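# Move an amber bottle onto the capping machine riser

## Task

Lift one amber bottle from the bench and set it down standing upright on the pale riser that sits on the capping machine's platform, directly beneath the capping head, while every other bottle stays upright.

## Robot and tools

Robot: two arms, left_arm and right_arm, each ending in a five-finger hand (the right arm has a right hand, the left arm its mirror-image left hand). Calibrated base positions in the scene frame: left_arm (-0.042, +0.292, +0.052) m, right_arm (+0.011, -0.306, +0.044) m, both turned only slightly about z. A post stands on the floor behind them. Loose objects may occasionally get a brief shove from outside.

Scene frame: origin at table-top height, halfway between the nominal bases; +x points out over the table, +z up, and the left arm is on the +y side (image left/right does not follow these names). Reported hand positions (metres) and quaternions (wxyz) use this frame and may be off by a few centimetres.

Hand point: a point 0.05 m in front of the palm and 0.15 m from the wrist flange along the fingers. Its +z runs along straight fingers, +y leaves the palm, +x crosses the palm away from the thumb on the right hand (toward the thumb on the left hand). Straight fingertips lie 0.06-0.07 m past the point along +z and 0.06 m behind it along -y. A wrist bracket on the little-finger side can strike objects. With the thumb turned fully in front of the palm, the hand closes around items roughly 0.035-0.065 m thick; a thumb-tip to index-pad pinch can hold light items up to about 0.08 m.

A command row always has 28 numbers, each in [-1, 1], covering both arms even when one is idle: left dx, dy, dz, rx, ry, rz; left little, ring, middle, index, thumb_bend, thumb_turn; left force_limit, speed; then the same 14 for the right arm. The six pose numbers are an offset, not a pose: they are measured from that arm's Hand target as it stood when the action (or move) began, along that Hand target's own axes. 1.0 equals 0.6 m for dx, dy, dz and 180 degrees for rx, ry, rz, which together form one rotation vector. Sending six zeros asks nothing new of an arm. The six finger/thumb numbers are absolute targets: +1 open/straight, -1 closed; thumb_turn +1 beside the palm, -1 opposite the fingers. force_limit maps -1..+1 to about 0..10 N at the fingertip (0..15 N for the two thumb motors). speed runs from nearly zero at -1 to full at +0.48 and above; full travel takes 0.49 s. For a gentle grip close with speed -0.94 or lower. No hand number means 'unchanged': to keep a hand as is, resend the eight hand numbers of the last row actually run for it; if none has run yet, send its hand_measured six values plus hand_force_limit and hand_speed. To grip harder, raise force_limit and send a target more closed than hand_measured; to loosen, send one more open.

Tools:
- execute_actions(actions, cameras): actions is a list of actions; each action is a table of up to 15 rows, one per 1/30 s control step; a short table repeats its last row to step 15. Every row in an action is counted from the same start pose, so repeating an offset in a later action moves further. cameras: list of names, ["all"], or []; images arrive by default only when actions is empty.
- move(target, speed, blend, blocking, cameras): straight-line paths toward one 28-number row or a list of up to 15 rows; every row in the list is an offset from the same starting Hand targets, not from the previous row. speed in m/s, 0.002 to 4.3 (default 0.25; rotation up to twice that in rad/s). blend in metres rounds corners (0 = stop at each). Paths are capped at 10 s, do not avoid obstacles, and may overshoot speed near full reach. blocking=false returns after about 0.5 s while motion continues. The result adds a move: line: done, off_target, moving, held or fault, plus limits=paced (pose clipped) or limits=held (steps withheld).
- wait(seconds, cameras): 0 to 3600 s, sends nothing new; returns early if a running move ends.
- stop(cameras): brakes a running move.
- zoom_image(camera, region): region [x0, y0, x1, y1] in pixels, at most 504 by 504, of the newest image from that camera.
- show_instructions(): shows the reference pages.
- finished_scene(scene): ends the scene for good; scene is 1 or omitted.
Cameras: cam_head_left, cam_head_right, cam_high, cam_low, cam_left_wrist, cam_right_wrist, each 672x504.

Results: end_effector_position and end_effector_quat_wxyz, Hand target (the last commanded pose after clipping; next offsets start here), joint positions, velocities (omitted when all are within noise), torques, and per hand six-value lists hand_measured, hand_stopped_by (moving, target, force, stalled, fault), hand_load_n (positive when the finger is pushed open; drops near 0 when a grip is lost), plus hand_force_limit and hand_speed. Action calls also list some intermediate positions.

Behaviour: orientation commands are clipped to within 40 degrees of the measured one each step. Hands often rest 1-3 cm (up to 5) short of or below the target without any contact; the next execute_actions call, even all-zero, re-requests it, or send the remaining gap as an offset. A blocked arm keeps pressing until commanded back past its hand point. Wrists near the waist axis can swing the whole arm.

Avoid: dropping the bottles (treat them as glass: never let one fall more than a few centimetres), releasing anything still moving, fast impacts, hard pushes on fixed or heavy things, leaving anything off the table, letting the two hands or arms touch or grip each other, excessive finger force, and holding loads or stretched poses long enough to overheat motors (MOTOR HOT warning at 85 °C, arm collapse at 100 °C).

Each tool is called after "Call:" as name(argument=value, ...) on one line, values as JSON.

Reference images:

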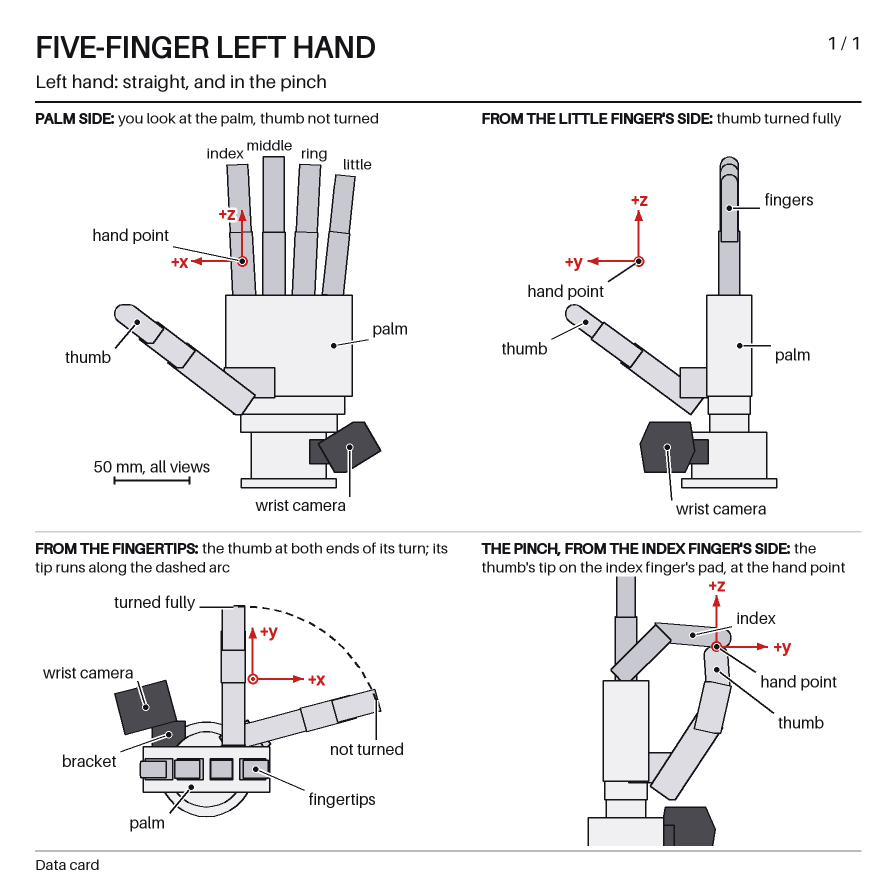

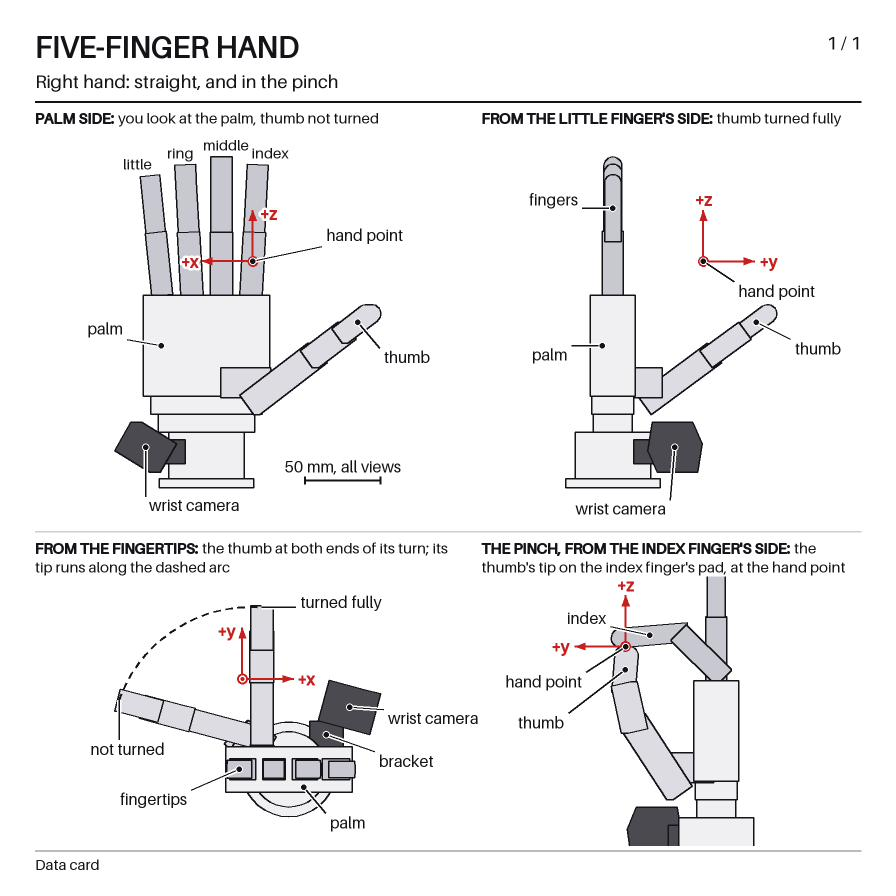

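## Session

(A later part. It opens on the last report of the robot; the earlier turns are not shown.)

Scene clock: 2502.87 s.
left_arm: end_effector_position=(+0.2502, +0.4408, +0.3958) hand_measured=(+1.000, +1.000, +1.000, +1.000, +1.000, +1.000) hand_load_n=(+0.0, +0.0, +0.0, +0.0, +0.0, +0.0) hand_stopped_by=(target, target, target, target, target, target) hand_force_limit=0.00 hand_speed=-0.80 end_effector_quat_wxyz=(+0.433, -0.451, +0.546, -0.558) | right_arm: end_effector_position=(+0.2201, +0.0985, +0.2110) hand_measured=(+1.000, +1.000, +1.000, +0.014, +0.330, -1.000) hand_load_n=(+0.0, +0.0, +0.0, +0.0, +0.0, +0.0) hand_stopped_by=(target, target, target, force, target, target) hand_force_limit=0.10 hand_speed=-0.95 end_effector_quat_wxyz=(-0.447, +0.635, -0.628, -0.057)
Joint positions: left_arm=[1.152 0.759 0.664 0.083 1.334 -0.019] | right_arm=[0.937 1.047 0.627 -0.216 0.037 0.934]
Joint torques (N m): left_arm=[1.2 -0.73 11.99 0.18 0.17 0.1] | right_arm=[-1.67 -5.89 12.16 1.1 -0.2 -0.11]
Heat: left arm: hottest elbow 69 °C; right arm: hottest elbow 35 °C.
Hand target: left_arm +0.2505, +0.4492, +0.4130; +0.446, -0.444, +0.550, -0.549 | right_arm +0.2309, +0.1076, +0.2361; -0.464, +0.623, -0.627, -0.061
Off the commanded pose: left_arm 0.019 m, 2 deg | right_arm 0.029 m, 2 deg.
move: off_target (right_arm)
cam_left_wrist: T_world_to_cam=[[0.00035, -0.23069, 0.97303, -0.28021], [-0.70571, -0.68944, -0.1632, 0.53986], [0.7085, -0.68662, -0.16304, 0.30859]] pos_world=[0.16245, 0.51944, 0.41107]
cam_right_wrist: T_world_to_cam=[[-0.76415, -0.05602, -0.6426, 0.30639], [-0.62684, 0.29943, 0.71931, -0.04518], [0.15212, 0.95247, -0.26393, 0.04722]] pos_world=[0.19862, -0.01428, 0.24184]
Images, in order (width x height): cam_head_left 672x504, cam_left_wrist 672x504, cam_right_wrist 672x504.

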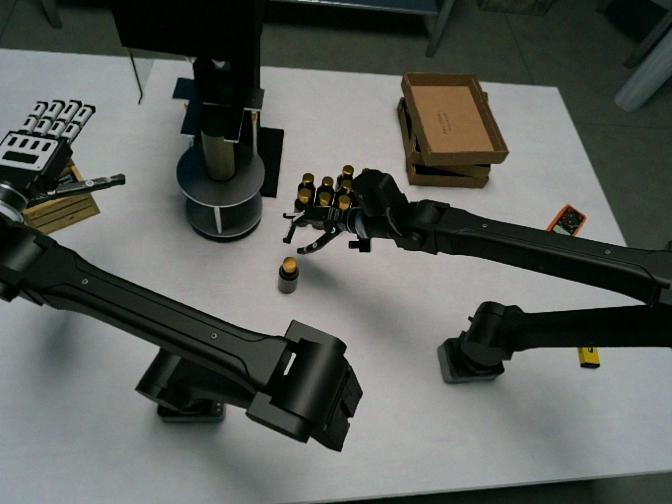

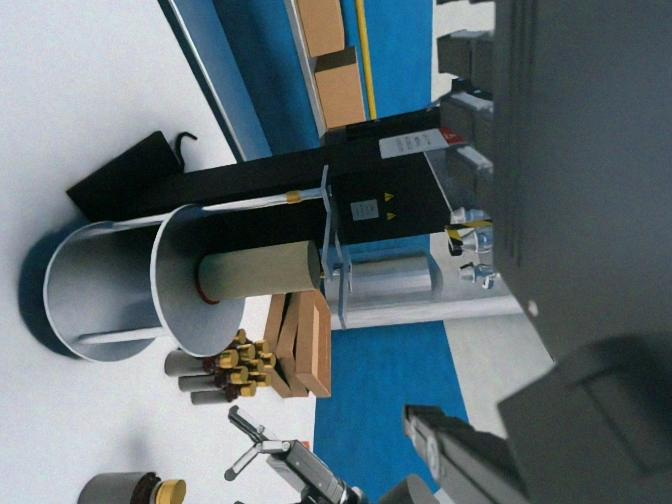

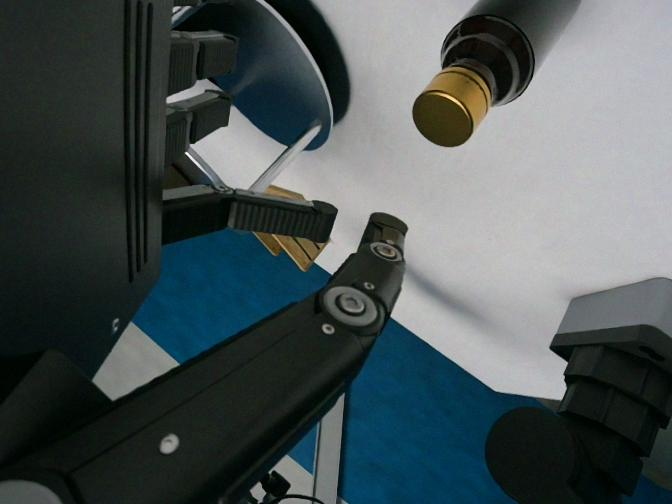

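Call:
move(target=[0,0,0,0,0,0,1,1,1,1,1,1,0,-0.8,0,0,0,0,0,0,1,1,1,0.2,0.4,-1,0.1,-0.8], cameras=["cam_right_wrist", "cam_head_left", "cam_head_right"])

Call:
zoom_image(camera="cam_right_wrist", region=[370, 30, 530, 190])

Scene clock: 2549.97 s.
left_arm: end_effector_position=(+0.2502, +0.4408, +0.3958) hand_measured=(+1.000, +1.000, +1.000, +1.000, +1.000, +1.000) hand_load_n=(+0.0, +0.0, +0.0, +0.0, +0.0, +0.0) hand_stopped_by=(target, target, target, target, target, target) hand_force_limit=0.00 hand_speed=-0.80 end_effector_quat_wxyz=(+0.433, -0.451, +0.546, -0.558) | right_arm: end_effector_position=(+0.2201, +0.0985, +0.2110) hand_measured=(+1.000, +1.000, +1.000, +0.200, +0.400, -1.000) hand_load_n=(+0.0, +0.0, +0.0, +0.0, +0.0, +0.0) hand_stopped_by=(target, target, target, target, target, target) hand_force_limit=0.10 hand_speed=-0.80 end_effector_quat_wxyz=(-0.447, +0.635, -0.628, -0.057)
Joint positions: left_arm=[1.152 0.759 0.664 0.083 1.334 -0.019] | right_arm=[0.937 1.047 0.627 -0.216 0.037 0.934]
Joint torques (N m): left_arm=[1.26 -0.67 11.99 0.2 0.17 0.1] | right_arm=[-0.79 -5.77 12.16 1.1 -0.22 -0.08]
Heat: left arm: hottest elbow 70 °C; right arm: hottest elbow 39 °C.
Hand target: left_arm +0.2505, +0.4492, +0.4130; +0.446, -0.444, +0.550, -0.549 | right_arm +0.2309, +0.1076, +0.2361; -0.464, +0.623, -0.627, -0.061
Off the commanded pose: left_arm 0.019 m, 2 deg | right_arm 0.029 m, 2 deg.
move: done
cam_right_wrist: T_world_to_cam=[[-0.76415, -0.05602, -0.6426, 0.30639], [-0.62684, 0.29943, 0.71931, -0.04518], [0.15212, 0.95247, -0.26393, 0.04722]] pos_world=[0.19862, -0.01428, 0.24184]
Images, in order (width x height): cam_head_left 672x504, cam_head_right 672x504, cam_right_wrist 672x504.

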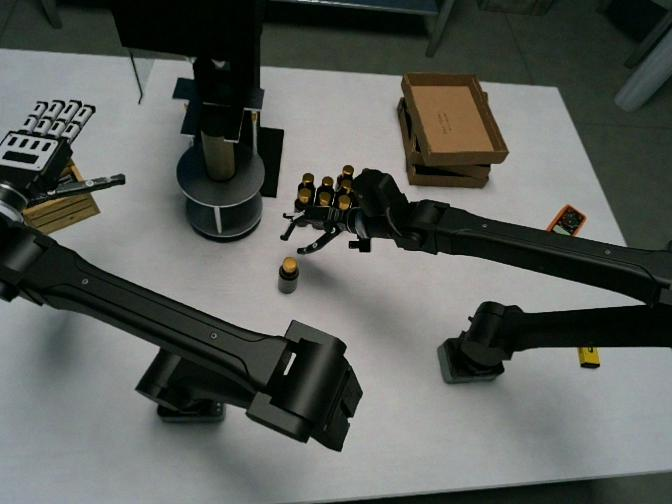

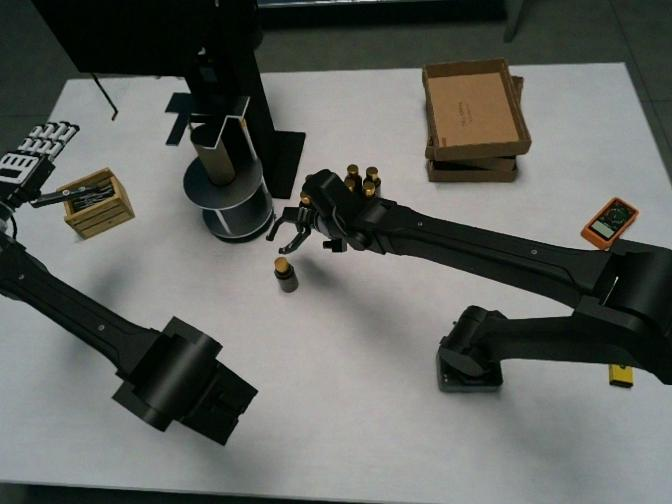

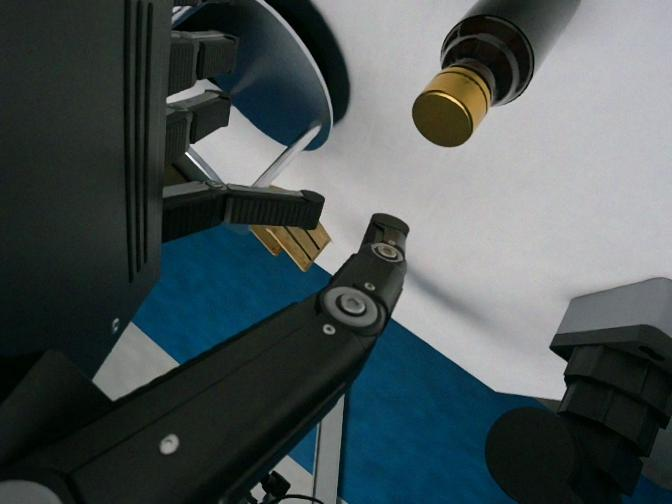

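Scaled by 3.150 from the camera's image (finer frame: 960x720).

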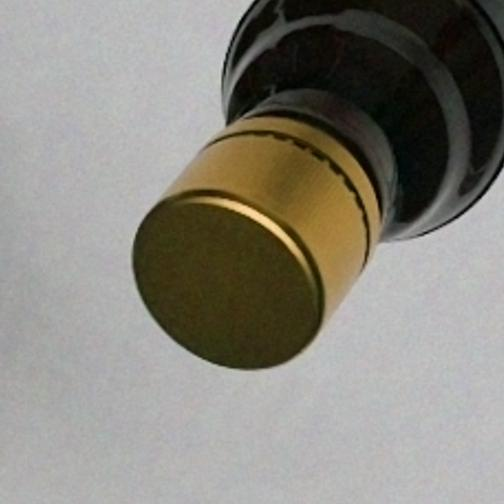

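Call:
move(target=[0,0,0,0,0,0,1,1,1,1,1,1,0,-0.8,0.1233,0.0313,0.0533,0,0,0,1,1,1,0.2,0.4,-1,0.1,-0.8], speed=0.1, cameras=["cam_right_wrist", "cam_head_left", "cam_head_right"])

Call:
zoom_image(camera="cam_right_wrist", region=[230, 30, 430, 230])

Call:
zoom_image(camera="cam_head_left", region=[250, 200, 350, 300])

Scene clock: 2608.93 s.
left_arm: end_effector_position=(+0.2502, +0.4408, +0.3958) hand_measured=(+1.000, +1.000, +1.000, +1.000, +1.000, +1.000) hand_load_n=(+0.0, +0.0, +0.0, +0.0, +0.0, +0.0) hand_stopped_by=(target, target, target, target, target, target) hand_force_limit=0.00 hand_speed=-0.80 end_effector_quat_wxyz=(+0.433, -0.451, +0.546, -0.558) | right_arm: end_effector_position=(+0.2430, +0.0808, +0.1625) hand_measured=(+1.000, +1.000, +1.000, +0.200, +0.400, -1.000) hand_load_n=(+0.0, +0.0, -0.5, +0.0, +0.0, +0.0) hand_stopped_by=(target, target, target, target, target, target) hand_force_limit=0.10 hand_speed=-0.80 end_effector_quat_wxyz=(-0.460, +0.621, -0.631, -0.065)
Joint positions: left_arm=[1.152 0.759 0.664 0.083 1.334 -0.019] | right_arm=[0.838 1.134 0.514 0.014 -0.044 0.903]
Joint torques (N m): left_arm=[1.26 -0.67 11.99 0.2 0.17 0.1] | right_arm=[-1.08 -5.3 7.2 2.25 -0.29 -0.29]
Heat: left arm: hottest elbow 70 °C; right arm: hottest elbow 42 °C.
Hand target: left_arm +0.2505, +0.4492, +0.4130; +0.446, -0.444, +0.550, -0.549 | right_arm +0.2466, +0.0788, +0.1598; -0.464, +0.623, -0.627, -0.061
Off the commanded pose: left_arm 0.019 m, 2 deg | right_arm 0.005 m, 1 deg.
move: done
cam_right_wrist: T_world_to_cam=[[-0.76454, -0.01999, -0.64427, 0.28927], [-0.62264, 0.28143, 0.73015, 0.00805], [0.16672, 0.95937, -0.22761, 0.03781]] pos_world=[0.21986, -0.03276, 0.1891]
Images, in order (width x height): cam_head_left 672x504, cam_head_right 672x504, cam_right_wrist 672x504.

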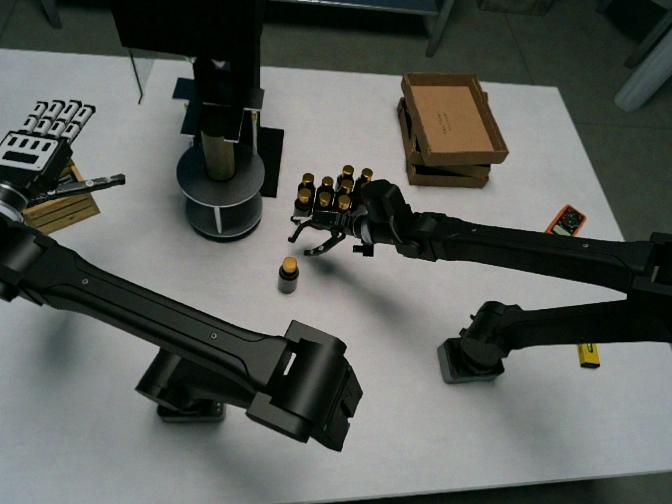

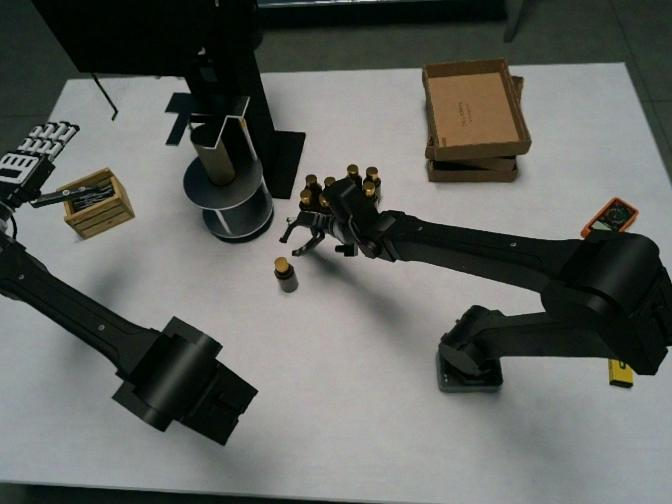

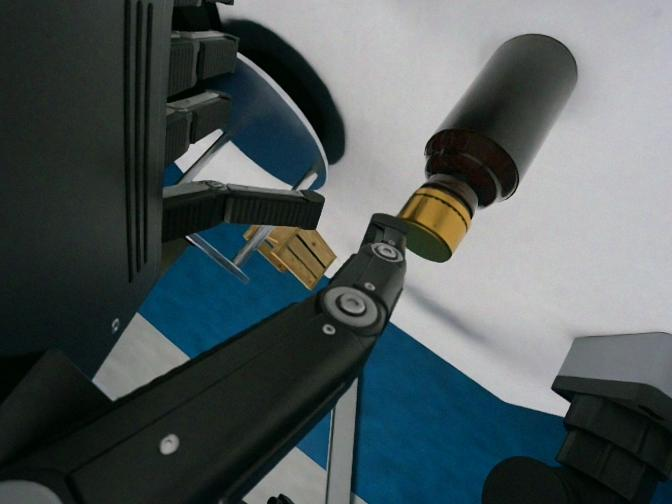

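Scaled by 2.520 from the camera's image (finer frame: 960x720).

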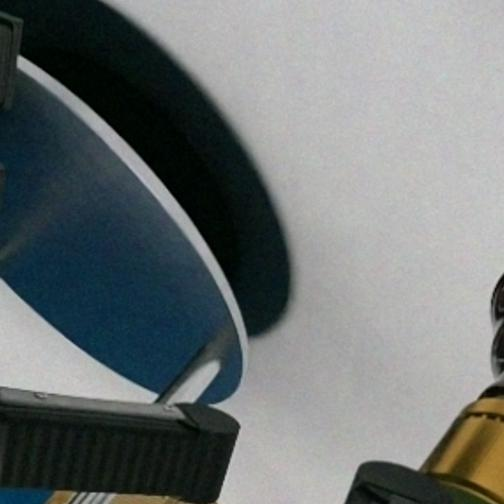

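Scaled by 5.040 from the camera's image (finer frame: 960x720).

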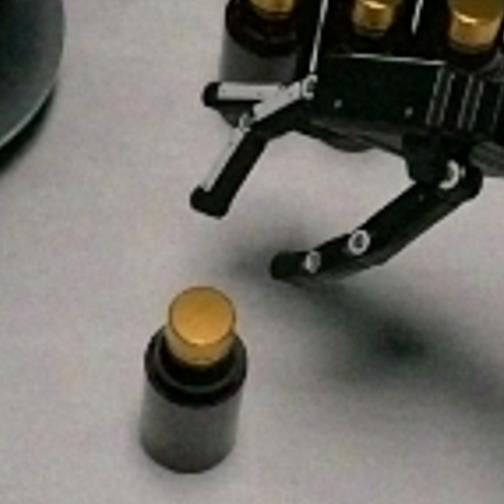

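Call:
zoom_image(camera="cam_right_wrist", region=[350, 150, 510, 310])

Scaled by 3.150 from the camera's image (finer frame: 960x720).

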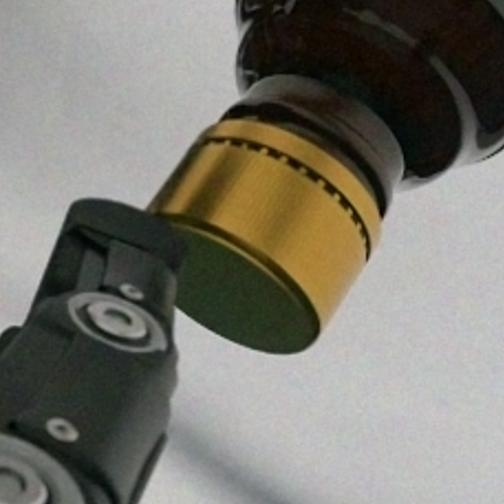

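Call:
move(target=[0,0,0,0,0,0,1,1,1,1,1,1,0,-0.8,0.0518,0.039,0.0359,0,0,0,1,1,1,0.2,0.4,-1,0.1,-0.8], speed=0.08, cameras=["cam_right_wrist", "cam_head_left", "cam_high"])

Call:
zoom_image(camera="cam_head_left", region=[250, 200, 350, 300])

Scene clock: 2629.90 s.
left_arm: end_effector_position=(+0.2502, +0.4408, +0.3958) hand_measured=(+1.000, +1.000, +1.000, +1.000, +1.000, +1.000) hand_load_n=(+0.0, +0.0, +0.0, +0.0, +0.0, -0.5) hand_stopped_by=(target, target, target, target, target, target) hand_force_limit=0.00 hand_speed=-0.80 end_effector_quat_wxyz=(+0.433, -0.451, +0.546, -0.558) | right_arm: end_effector_position=(+0.2408, +0.0785, +0.1183) hand_measured=(+1.000, +1.000, +1.000, +0.200, +0.400, -1.000) hand_load_n=(+0.0, +0.0, +0.0, +0.0, +0.0, +0.0) hand_stopped_by=(target, target, target, target, target, target) hand_force_limit=0.10 hand_speed=-0.80 end_effector_quat_wxyz=(-0.460, +0.622, -0.630, -0.065)
Joint positions: left_arm=[1.152 0.759 0.664 0.083 1.334 -0.019] | right_arm=[0.838 1.247 0.443 0.199 -0.046 0.902]
Joint torques (N m): left_arm=[1.26 -0.67 11.97 0.2 0.17 0.1] | right_arm=[-2.02 -6.12 6.27 2.28 -0.26 -0.26]
Heat: left arm: hottest elbow 70 °C; right arm: hottest elbow 39 °C.
Hand target: left_arm +0.2505, +0.4492, +0.4130; +0.446, -0.444, +0.550, -0.549 | right_arm +0.2444, +0.0756, +0.1158; -0.464, +0.623, -0.627, -0.061
Off the commanded pose: left_arm 0.019 m, 2 deg | right_arm 0.005 m, 1 deg.
move: done
cam_right_wrist: T_world_to_cam=[[-0.76386, -0.02121, -0.64504, 0.25899], [-0.62388, 0.28014, 0.72959, 0.04007], [0.16523, 0.95973, -0.22722, 0.03066]] pos_world=[0.21777, -0.03516, 0.1448]
Images, in order (width x height): cam_head_left 672x504, cam_high 672x504, cam_right_wrist 672x504.

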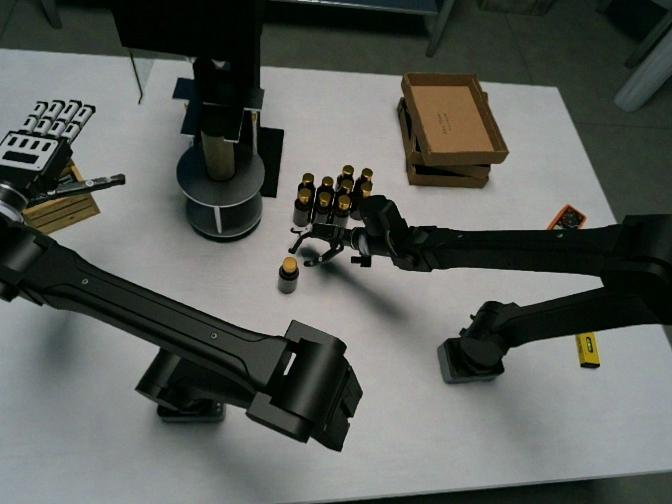

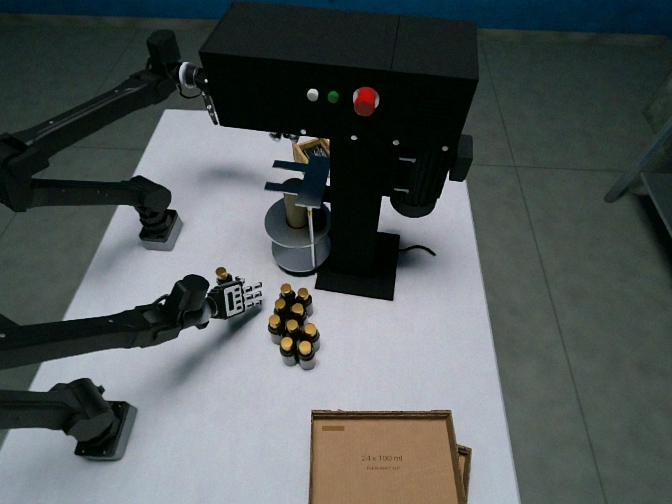

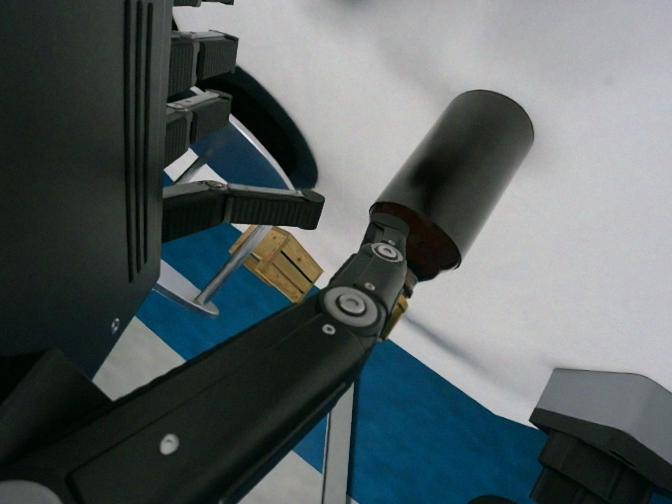

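Scaled by 5.040 from the camera's image (finer frame: 960x720).

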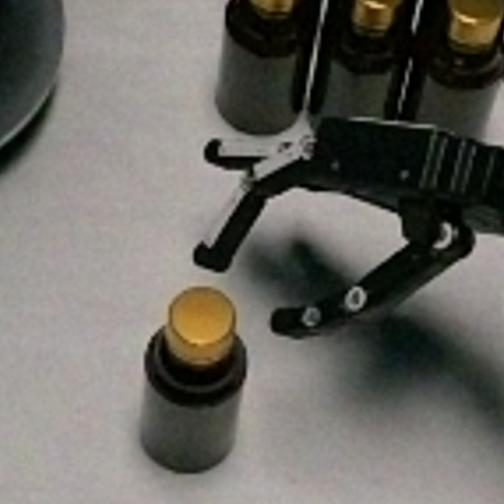

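Call:
move(target=[0,0,0,0,0,0,1,1,1,1,1,1,0,-0.8,-0.0384,-0.0292,-0.0328,0,0,0,1,1,1,0.2,0.4,-1,0.1,-0.8], speed=0.06)

Scene clock: 2637.13 s.
left_arm: end_effector_position=(+0.2502, +0.4408, +0.3958) hand_measured=(+1.000, +1.000, +1.000, +1.000, +1.000, +1.000) hand_load_n=(+0.0, +0.0, +0.0, +0.0, +0.0, +0.0) hand_stopped_by=(target, target, target, target, target, target) hand_force_limit=0.00 hand_speed=-0.80 end_effector_quat_wxyz=(+0.433, -0.451, +0.546, -0.558) | right_arm: end_effector_position=(+0.2306, +0.0666, +0.1307) hand_measured=(+1.000, +1.000, +1.000, +0.200, +0.400, -1.000) hand_load_n=(+0.0, +0.0, +0.0, +0.0, +0.0, +0.0) hand_stopped_by=(target, target, target, target, target, target) hand_force_limit=0.10 hand_speed=-0.80 end_effector_quat_wxyz=(-0.447, +0.626, -0.636, -0.064)
Joint positions: left_arm=[1.152 0.759 0.664 0.083 1.334 -0.019] | right_arm=[0.838 1.155 0.443 0.077 -0.046 0.902]
Joint torques (N m): left_arm=[1.26 -0.73 11.97 0.21 0.17 0.1] | right_arm=[-1.03 -6.42 10.39 1.2 -0.19 -0.25]
Heat: left arm: hottest elbow 70 °C; right arm: hottest elbow 39 °C.
Hand target: left_arm +0.2505, +0.4492, +0.4130; +0.446, -0.444, +0.550, -0.549 | right_arm +0.2444, +0.0756, +0.1507; -0.464, +0.623, -0.627, -0.061
Off the commanded pose: left_arm 0.019 m, 2 deg | right_arm 0.026 m, 2 deg.
move: off_target (right_arm)

Call:
move(target=[[0,0,0,0,0,0,1,1,1,1,1,1,0,-0.8,-0.0603,-0.0459,-0.0515,0,0,0,1,1,1,0.2,0.4,-1,0.1,-0.8],[0,0,0,0,0,0,1,1,1,1,1,1,0,-0.8,-0.0982,-0.016,-0.0488,0,0,0,1,1,1,0.2,0.4,-1,0.1,-0.8],[0,0,0,0,0,0,1,1,1,1,1,1,0,-0.8,-0.0338,0.0372,0.0065,0,0,0,1,1,1,0.2,0.4,-1,0.1,-0.8]], speed=0.1, cameras=["cam_right_wrist", "cam_head_left"])

Call:
zoom_image(camera="cam_head_left", region=[250, 200, 350, 300])

Call:
zoom_image(camera="cam_right_wrist", region=[290, 100, 450, 260])

Scene clock: 2681.00 s.
left_arm: end_effector_position=(+0.2502, +0.4408, +0.3958) hand_measured=(+1.000, +1.000, +1.000, +1.000, +1.000, +1.000) hand_load_n=(+0.0, +0.0, +0.0, +0.0, +0.0, -0.5) hand_stopped_by=(target, target, target, target, target, target) hand_force_limit=0.00 hand_speed=-0.80 end_effector_quat_wxyz=(+0.433, -0.451, +0.546, -0.558) | right_arm: end_effector_position=(+0.2265, +0.0939, +0.1504) hand_measured=(+1.000, +1.000, +1.000, +0.200, +0.400, -1.000) hand_load_n=(+0.0, +0.0, +0.0, +0.0, +0.0, +0.0) hand_stopped_by=(target, target, target, target, target, target) hand_force_limit=0.10 hand_speed=-0.80 end_effector_quat_wxyz=(-0.460, +0.626, -0.627, -0.055)
Joint positions: left_arm=[1.152 0.759 0.664 0.083 1.334 -0.019] | right_arm=[0.919 1.16 0.5 0.053 0.034 0.928]
Joint torques (N m): left_arm=[1.26 -0.73 11.99 0.2 0.17 0.1] | right_arm=[-0.21 -5.71 7.2 1.94 -0.04 -0.05]
Heat: left arm: hottest elbow 70 °C; right arm: hottest elbow 41 °C.
Hand target: left_arm +0.2505, +0.4492, +0.4130; +0.446, -0.444, +0.550, -0.549 | right_arm +0.2233, +0.0977, +0.1507; -0.464, +0.623, -0.627, -0.061
Off the commanded pose: left_arm 0.019 m, 2 deg | right_arm 0.005 m, 1 deg.
move: done
cam_right_wrist: T_world_to_cam=[[-0.75266, -0.03253, -0.6576, 0.26955], [-0.63634, 0.29238, 0.71385, 0.00742], [0.16905, 0.95575, -0.24077, 0.02702]] pos_world=[0.20303, -0.01922, 0.17846]
Images, in order (width x height): cam_head_left 672x504, cam_right_wrist 672x504.

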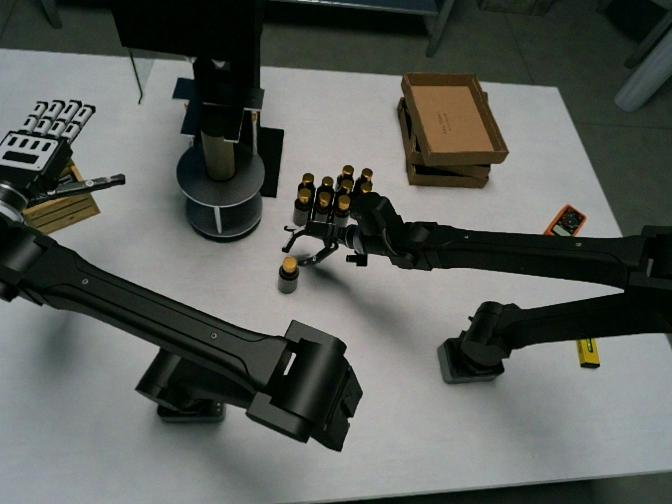

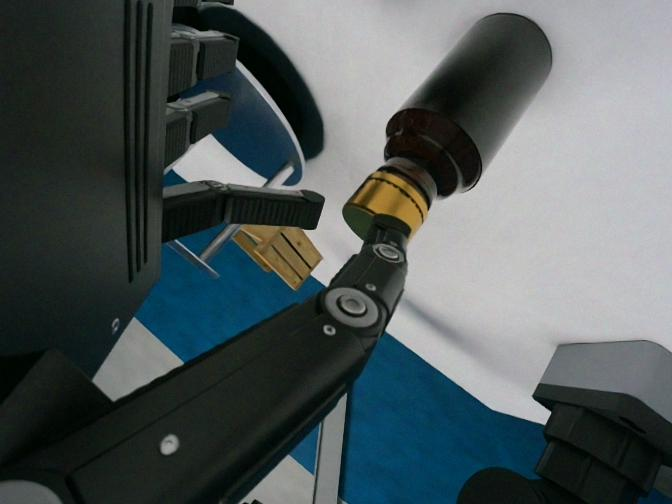

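Scaled by 5.040 from the camera's image (finer frame: 960x720).

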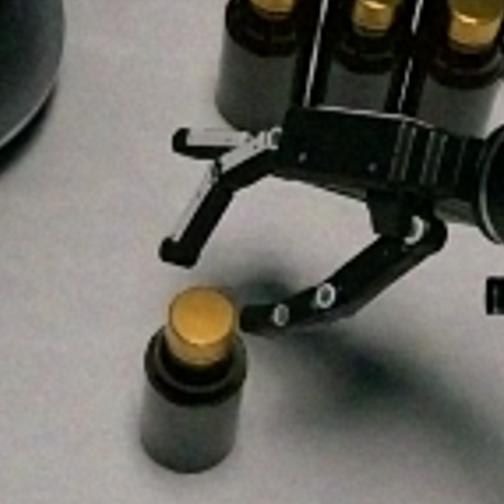

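Scaled by 3.150 from the camera's image (finer frame: 960x720).

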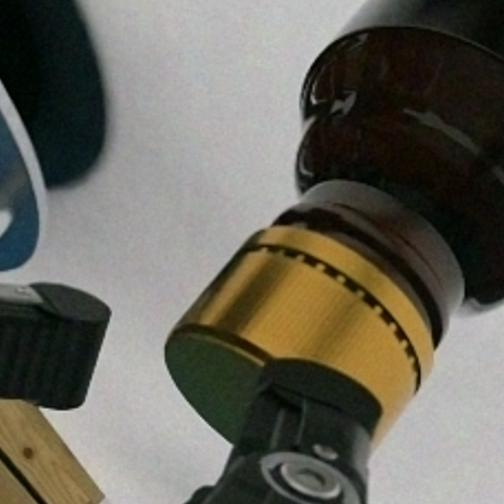

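Call:
move(target=[0,0,0,0,0,0,1,1,1,1,1,1,0,-0.8,0.0133,0.0242,0.0182,0,0,0,1,1,1,0.2,0.4,-1,0.1,-0.8], speed=0.06, cameras=["cam_right_wrist", "cam_head_left"])

Call:
zoom_image(camera="cam_head_left", region=[250, 200, 350, 300])

Call:
zoom_image(camera="cam_right_wrist", region=[260, 130, 420, 290])

Scene clock: 2699.80 s.
left_arm: end_effector_position=(+0.2502, +0.4408, +0.3958) hand_measured=(+1.000, +1.000, +1.000, +1.000, +1.000, +1.000) hand_load_n=(+0.0, +0.0, +0.0, +0.0, +0.0, -0.5) hand_stopped_by=(target, target, target, target, target, target) hand_force_limit=0.00 hand_speed=-0.80 end_effector_quat_wxyz=(+0.433, -0.451, +0.546, -0.558) | right_arm: end_effector_position=(+0.2221, +0.0994, +0.1336) hand_measured=(+1.000, +1.000, +1.000, +0.200, +0.400, -1.000) hand_load_n=(+0.0, -0.5, +0.0, -0.5, +0.0, +0.0) hand_stopped_by=(target, target, target, target, target, target) hand_force_limit=0.10 hand_speed=-0.80 end_effector_quat_wxyz=(-0.462, +0.626, -0.626, -0.055)
Joint positions: left_arm=[1.152 0.759 0.664 0.083 1.334 -0.019] | right_arm=[0.941 1.212 0.477 0.131 0.053 0.94]
Joint torques (N m): left_arm=[1.26 -0.73 11.99 0.2 0.17 0.1] | right_arm=[-0.03 -5.6 6.63 2.02 -0.03 -0.03]
Heat: left arm: hottest elbow 70 °C; right arm: hottest elbow 40 °C.
Hand target: left_arm +0.2505, +0.4492, +0.4130; +0.446, -0.444, +0.550, -0.549 | right_arm +0.2184, +0.1022, +0.1319; -0.464, +0.623, -0.627, -0.061
Off the commanded pose: left_arm 0.019 m, 2 deg | right_arm 0.005 m, 1 deg.
move: done
cam_right_wrist: T_world_to_cam=[[-0.75099, -0.03073, -0.6596, 0.2551], [-0.63824, 0.28995, 0.71315, 0.01579], [0.16934, 0.95655, -0.23736, 0.01787]] pos_world=[0.19863, -0.01383, 0.16125]
Images, in order (width x height): cam_head_left 672x504, cam_right_wrist 672x504.

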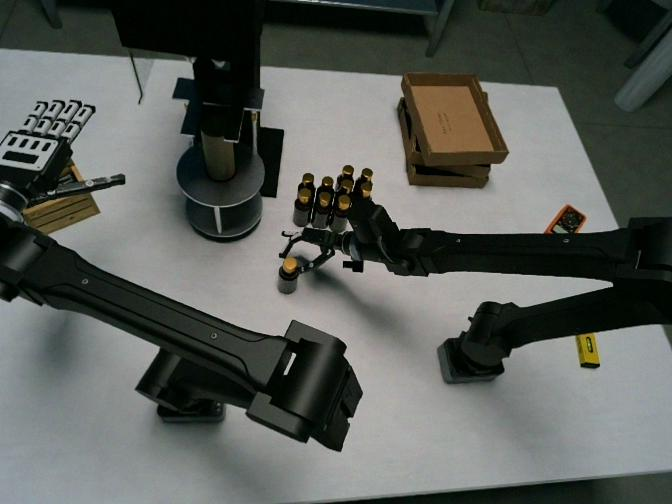

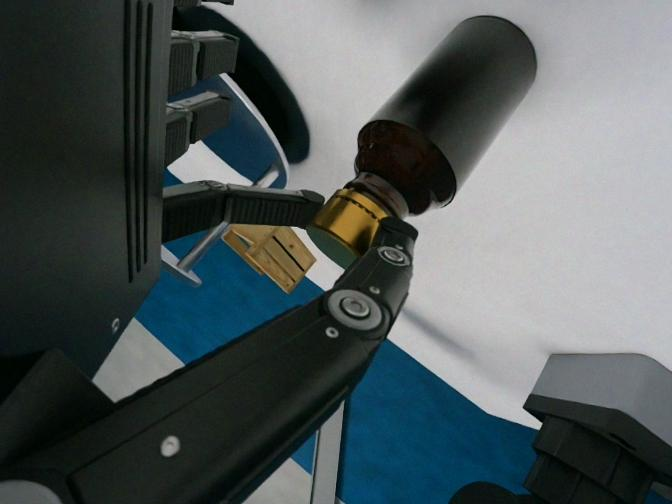

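Scaled by 5.040 from the camera's image (finer frame: 960x720).

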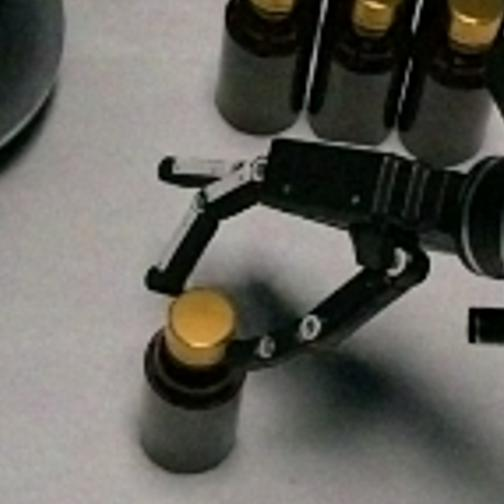

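Scaled by 3.150 from the camera's image (finer frame: 960x720).

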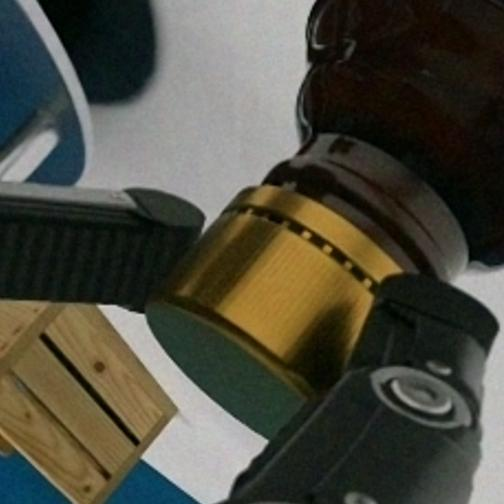

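Call:
move(target=[0,0,0,0,0,0,1,1,1,1,1,1,0,-0.8,-0.0043,0.009,0.0028,0,0,0,1,1,1,0.2,0.4,-1,0.1,-0.8], speed=0.06, cameras=["cam_right_wrist", "cam_head_left"])

Call:
zoom_image(camera="cam_right_wrist", region=[260, 130, 420, 290])

Scene clock: 2712.27 s.
left_arm: end_effector_position=(+0.2502, +0.4408, +0.3958) hand_measured=(+1.000, +1.000, +1.000, +1.000, +1.000, +1.000) hand_load_n=(+0.0, +0.0, +0.0, +0.0, +0.0, +0.0) hand_stopped_by=(target, target, target, target, target, target) hand_force_limit=0.00 hand_speed=-0.80 end_effector_quat_wxyz=(+0.433, -0.451, +0.546, -0.558) | right_arm: end_effector_position=(+0.2175, +0.1038, +0.1325) hand_measured=(+1.000, +1.000, +1.000, +0.200, +0.400, -1.000) hand_load_n=(+0.0, +0.0, +0.0, +0.0, +0.0, +0.0) hand_stopped_by=(target, target, target, target, target, target) hand_force_limit=0.10 hand_speed=-0.80 end_effector_quat_wxyz=(-0.463, +0.626, -0.625, -0.055)
Joint positions: left_arm=[1.152 0.759 0.664 0.083 1.334 -0.019] | right_arm=[0.962 1.219 0.477 0.139 0.069 0.951]
Joint torques (N m): left_arm=[1.26 -0.73 11.99 0.2 0.17 0.1] | right_arm=[0.56 -5.6 6.65 2.06 0.01 0.01]
Heat: left arm: hottest elbow 70 °C; right arm: hottest elbow 39 °C.
Hand target: left_arm +0.2505, +0.4492, +0.4130; +0.446, -0.444, +0.550, -0.549 | right_arm +0.2143, +0.1063, +0.1301; -0.464, +0.623, -0.627, -0.061
Off the commanded pose: left_arm 0.019 m, 2 deg | right_arm 0.005 m, 1 deg.
move: done
cam_right_wrist: T_world_to_cam=[[-0.74982, -0.03055, -0.66094, 0.25098], [-0.63977, 0.28823, 0.71248, 0.01299], [0.16874, 0.95707, -0.23566, 0.01406]] pos_world=[0.19413, -0.00953, 0.15994]
Images, in order (width x height): cam_head_left 672x504, cam_right_wrist 672x504.

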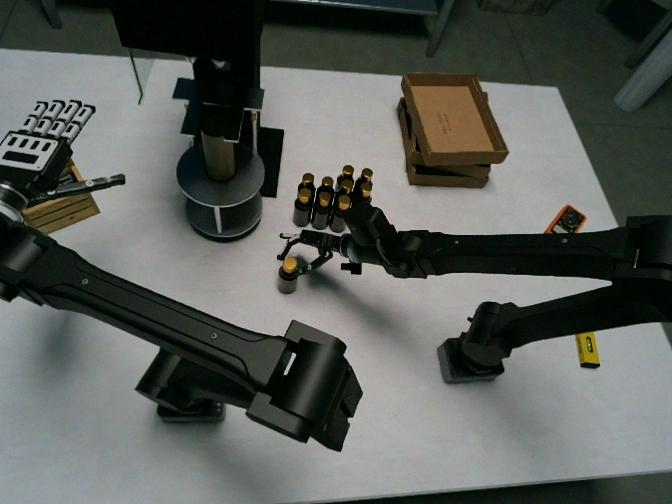

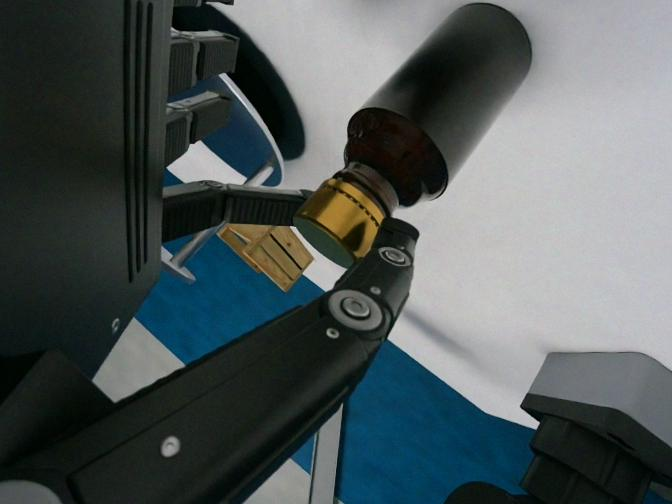

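Scaled by 3.150 from the camera's image (finer frame: 960x720).

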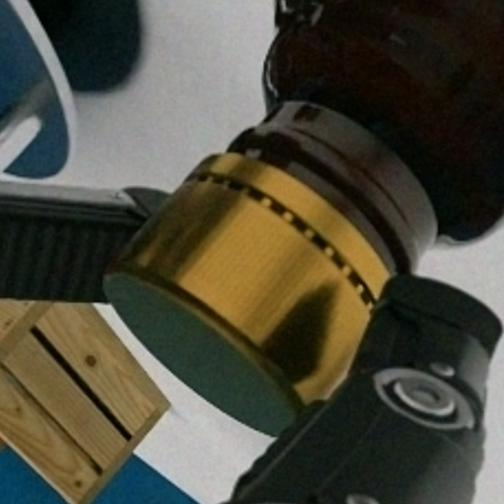

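Call:
move(target=[0,0,0,0,0,0,1,1,1,1,1,1,0,-0.8,0,0,0,0,0,0,1,1,1,0.2,0.30,-1,-0.85,-0.95])

Call:
move(target=[0,0,0,0,0,0,1,1,1,1,1,1,0,-0.8,0,0,0,0,0,0,1,1,1,-0.06,0.30,-1,-0.6,-0.95], cameras=["cam_right_wrist"])

Call:
zoom_image(camera="cam_right_wrist", region=[260, 130, 420, 290])

Scene clock: 2736.10 s.
left_arm: end_effector_position=(+0.2502, +0.4408, +0.3958) hand_measured=(+1.000, +1.000, +1.000, +1.000, +1.000, +1.000) hand_load_n=(+0.0, +0.0, +0.0, -0.5, +0.0, -0.5) hand_stopped_by=(target, target, target, target, target, target) hand_force_limit=0.00 hand_speed=-0.80 end_effector_quat_wxyz=(+0.433, -0.451, +0.546, -0.558) | right_arm: end_effector_position=(+0.2174, +0.1039, +0.1324) hand_measured=(+1.000, +1.000, +1.000, +0.200, +0.300, -1.000) hand_load_n=(+0.0, +0.0, +0.0, +0.0, +0.5, +0.0) hand_stopped_by=(target, target, target, target, target, target) hand_force_limit=-0.85 hand_speed=-0.95 end_effector_quat_wxyz=(-0.463, +0.626, -0.625, -0.055)
Joint positions: left_arm=[1.152 0.759 0.664 0.083 1.334 -0.019] | right_arm=[0.962 1.219 0.477 0.139 0.069 0.952]
Joint torques (N m): left_arm=[1.26 -0.67 11.99 0.2 0.17 0.1] | right_arm=[0.73 -5.48 6.67 2.18 -0.08 -0.03]
Heat: left arm: hottest elbow 70 °C; right arm: hottest elbow 37 °C.
Hand target: left_arm +0.2505, +0.4492, +0.4130; +0.446, -0.444, +0.550, -0.549 | right_arm +0.2142, +0.1063, +0.1299; -0.464, +0.623, -0.627, -0.061
Off the commanded pose: left_arm 0.019 m, 2 deg | right_arm 0.005 m, 1 deg.
move: done

Scene clock: 2737.10 s.
left_arm: end_effector_position=(+0.2502, +0.4408, +0.3958) hand_measured=(+1.000, +1.000, +1.000, +1.000, +1.000, +1.000) hand_load_n=(+0.0, +0.0, +0.0, +0.0, +0.0, -0.5) hand_stopped_by=(target, target, target, target, target, target) hand_force_limit=0.00 hand_speed=-0.80 end_effector_quat_wxyz=(+0.433, -0.451, +0.546, -0.558) | right_arm: end_effector_position=(+0.2174, +0.1039, +0.1324) hand_measured=(+1.000, +1.000, +1.000, +0.092, +0.300, -1.000) hand_load_n=(+0.0, +0.0, +0.0, +2.0, +2.5, -0.5) hand_stopped_by=(target, target, target, force, target, target) hand_force_limit=-0.60 hand_speed=-0.95 end_effector_quat_wxyz=(-0.463, +0.626, -0.625, -0.055)
Joint positions: left_arm=[1.152 0.759 0.664 0.083 1.334 -0.019] | right_arm=[0.962 1.219 0.477 0.139 0.069 0.952]
Joint torques (N m): left_arm=[1.26 -0.67 12 0.18 0.17 0.1] | right_arm=[0.32 -5.19 6.8 2.39 0.01 0.02]
Heat: left arm: hottest elbow 70 °C; right arm: hottest elbow 37 °C.
Hand target: left_arm +0.2505, +0.4492, +0.4130; +0.446, -0.444, +0.550, -0.549 | right_arm +0.2143, +0.1063, +0.1301; -0.464, +0.623, -0.627, -0.061
Off the commanded pose: left_arm 0.019 m, 2 deg | right_arm 0.005 m, 1 deg.
move: done
cam_right_wrist: T_world_to_cam=[[-0.75028, -0.03041, -0.66042, 0.25078], [-0.63925, 0.28819, 0.71296, 0.01273], [0.16864, 0.95709, -0.23567, 0.01399]] pos_world=[0.19393, -0.00943, 0.15984]

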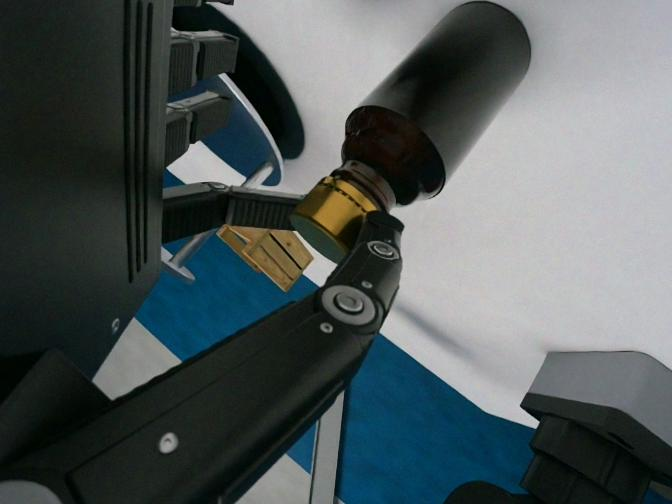

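Scaled by 3.150 from the camera's image (finer frame: 960x720).

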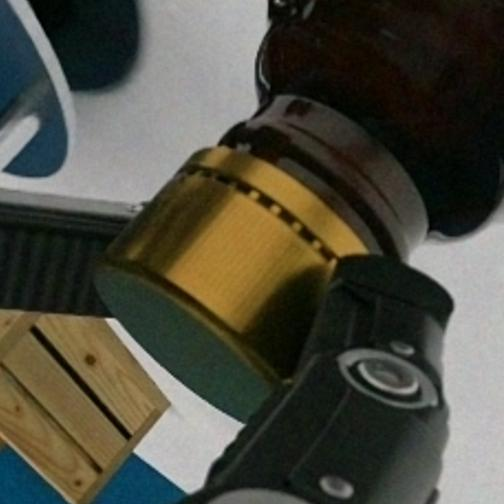

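Call:
move(target=[0,0,0,0,0,0,1,1,1,1,1,1,0,-0.8,0,0,0,0,0,0,1,1,1,-0.2,0.30,-1,0.6,-0.95], cameras=["cam_right_wrist"])

Call:
zoom_image(camera="cam_right_wrist", region=[260, 130, 420, 290])

Scene clock: 2749.40 s.
left_arm: end_effector_position=(+0.2502, +0.4408, +0.3958) hand_measured=(+1.000, +1.000, +1.000, +1.000, +1.000, +1.000) hand_load_n=(+0.0, +0.0, +0.0, +0.0, -0.5, -0.5) hand_stopped_by=(target, target, target, target, target, target) hand_force_limit=0.00 hand_speed=-0.80 end_effector_quat_wxyz=(+0.433, -0.451, +0.546, -0.558) | right_arm: end_effector_position=(+0.2172, +0.1039, +0.1320) hand_measured=(+1.000, +1.000, +1.000, +0.062, +0.302, -1.000) hand_load_n=(+0.0, +0.0, +0.0, +8.5, +7.0, +0.0) hand_stopped_by=(target, target, target, force, target, target) hand_force_limit=0.60 hand_speed=-0.95 end_effector_quat_wxyz=(-0.462, +0.626, -0.625, -0.055)
Joint positions: left_arm=[1.152 0.759 0.664 0.083 1.334 -0.019] | right_arm=[0.963 1.22 0.477 0.139 0.069 0.952]
Joint torques (N m): left_arm=[1.32 -0.73 11.99 0.2 0.17 0.1] | right_arm=[-0.21 -5.95 6.53 2.04 -0.03 0]
Heat: left arm: hottest elbow 70 °C; right arm: hottest elbow 37 °C.
Hand target: left_arm +0.2505, +0.4492, +0.4130; +0.446, -0.444, +0.550, -0.549 | right_arm +0.2142, +0.1063, +0.1301; -0.464, +0.623, -0.627, -0.061
Off the commanded pose: left_arm 0.019 m, 2 deg | right_arm 0.004 m, 1 deg.
move: done
cam_right_wrist: T_world_to_cam=[[-0.75057, -0.03115, -0.66006, 0.2505], [-0.63904, 0.2884, 0.71306, 0.0128], [0.16815, 0.957, -0.23637, 0.01405]] pos_world=[0.19384, -0.00933, 0.15954]

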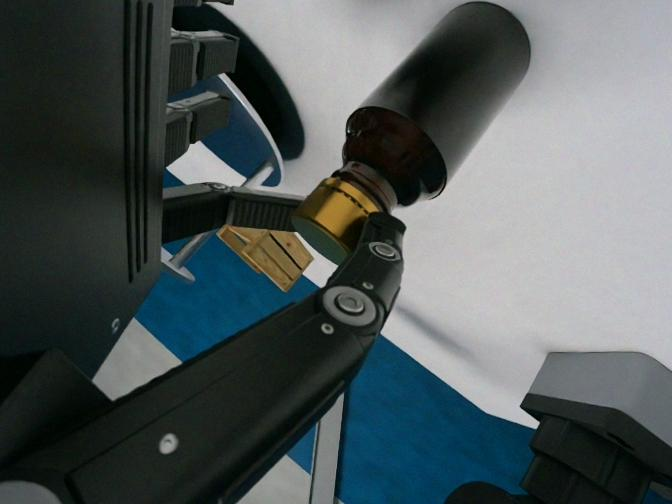

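Scaled by 3.150 from the camera's image (finer frame: 960x720).

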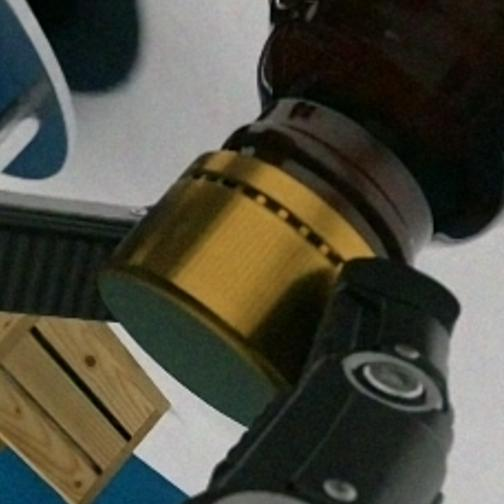

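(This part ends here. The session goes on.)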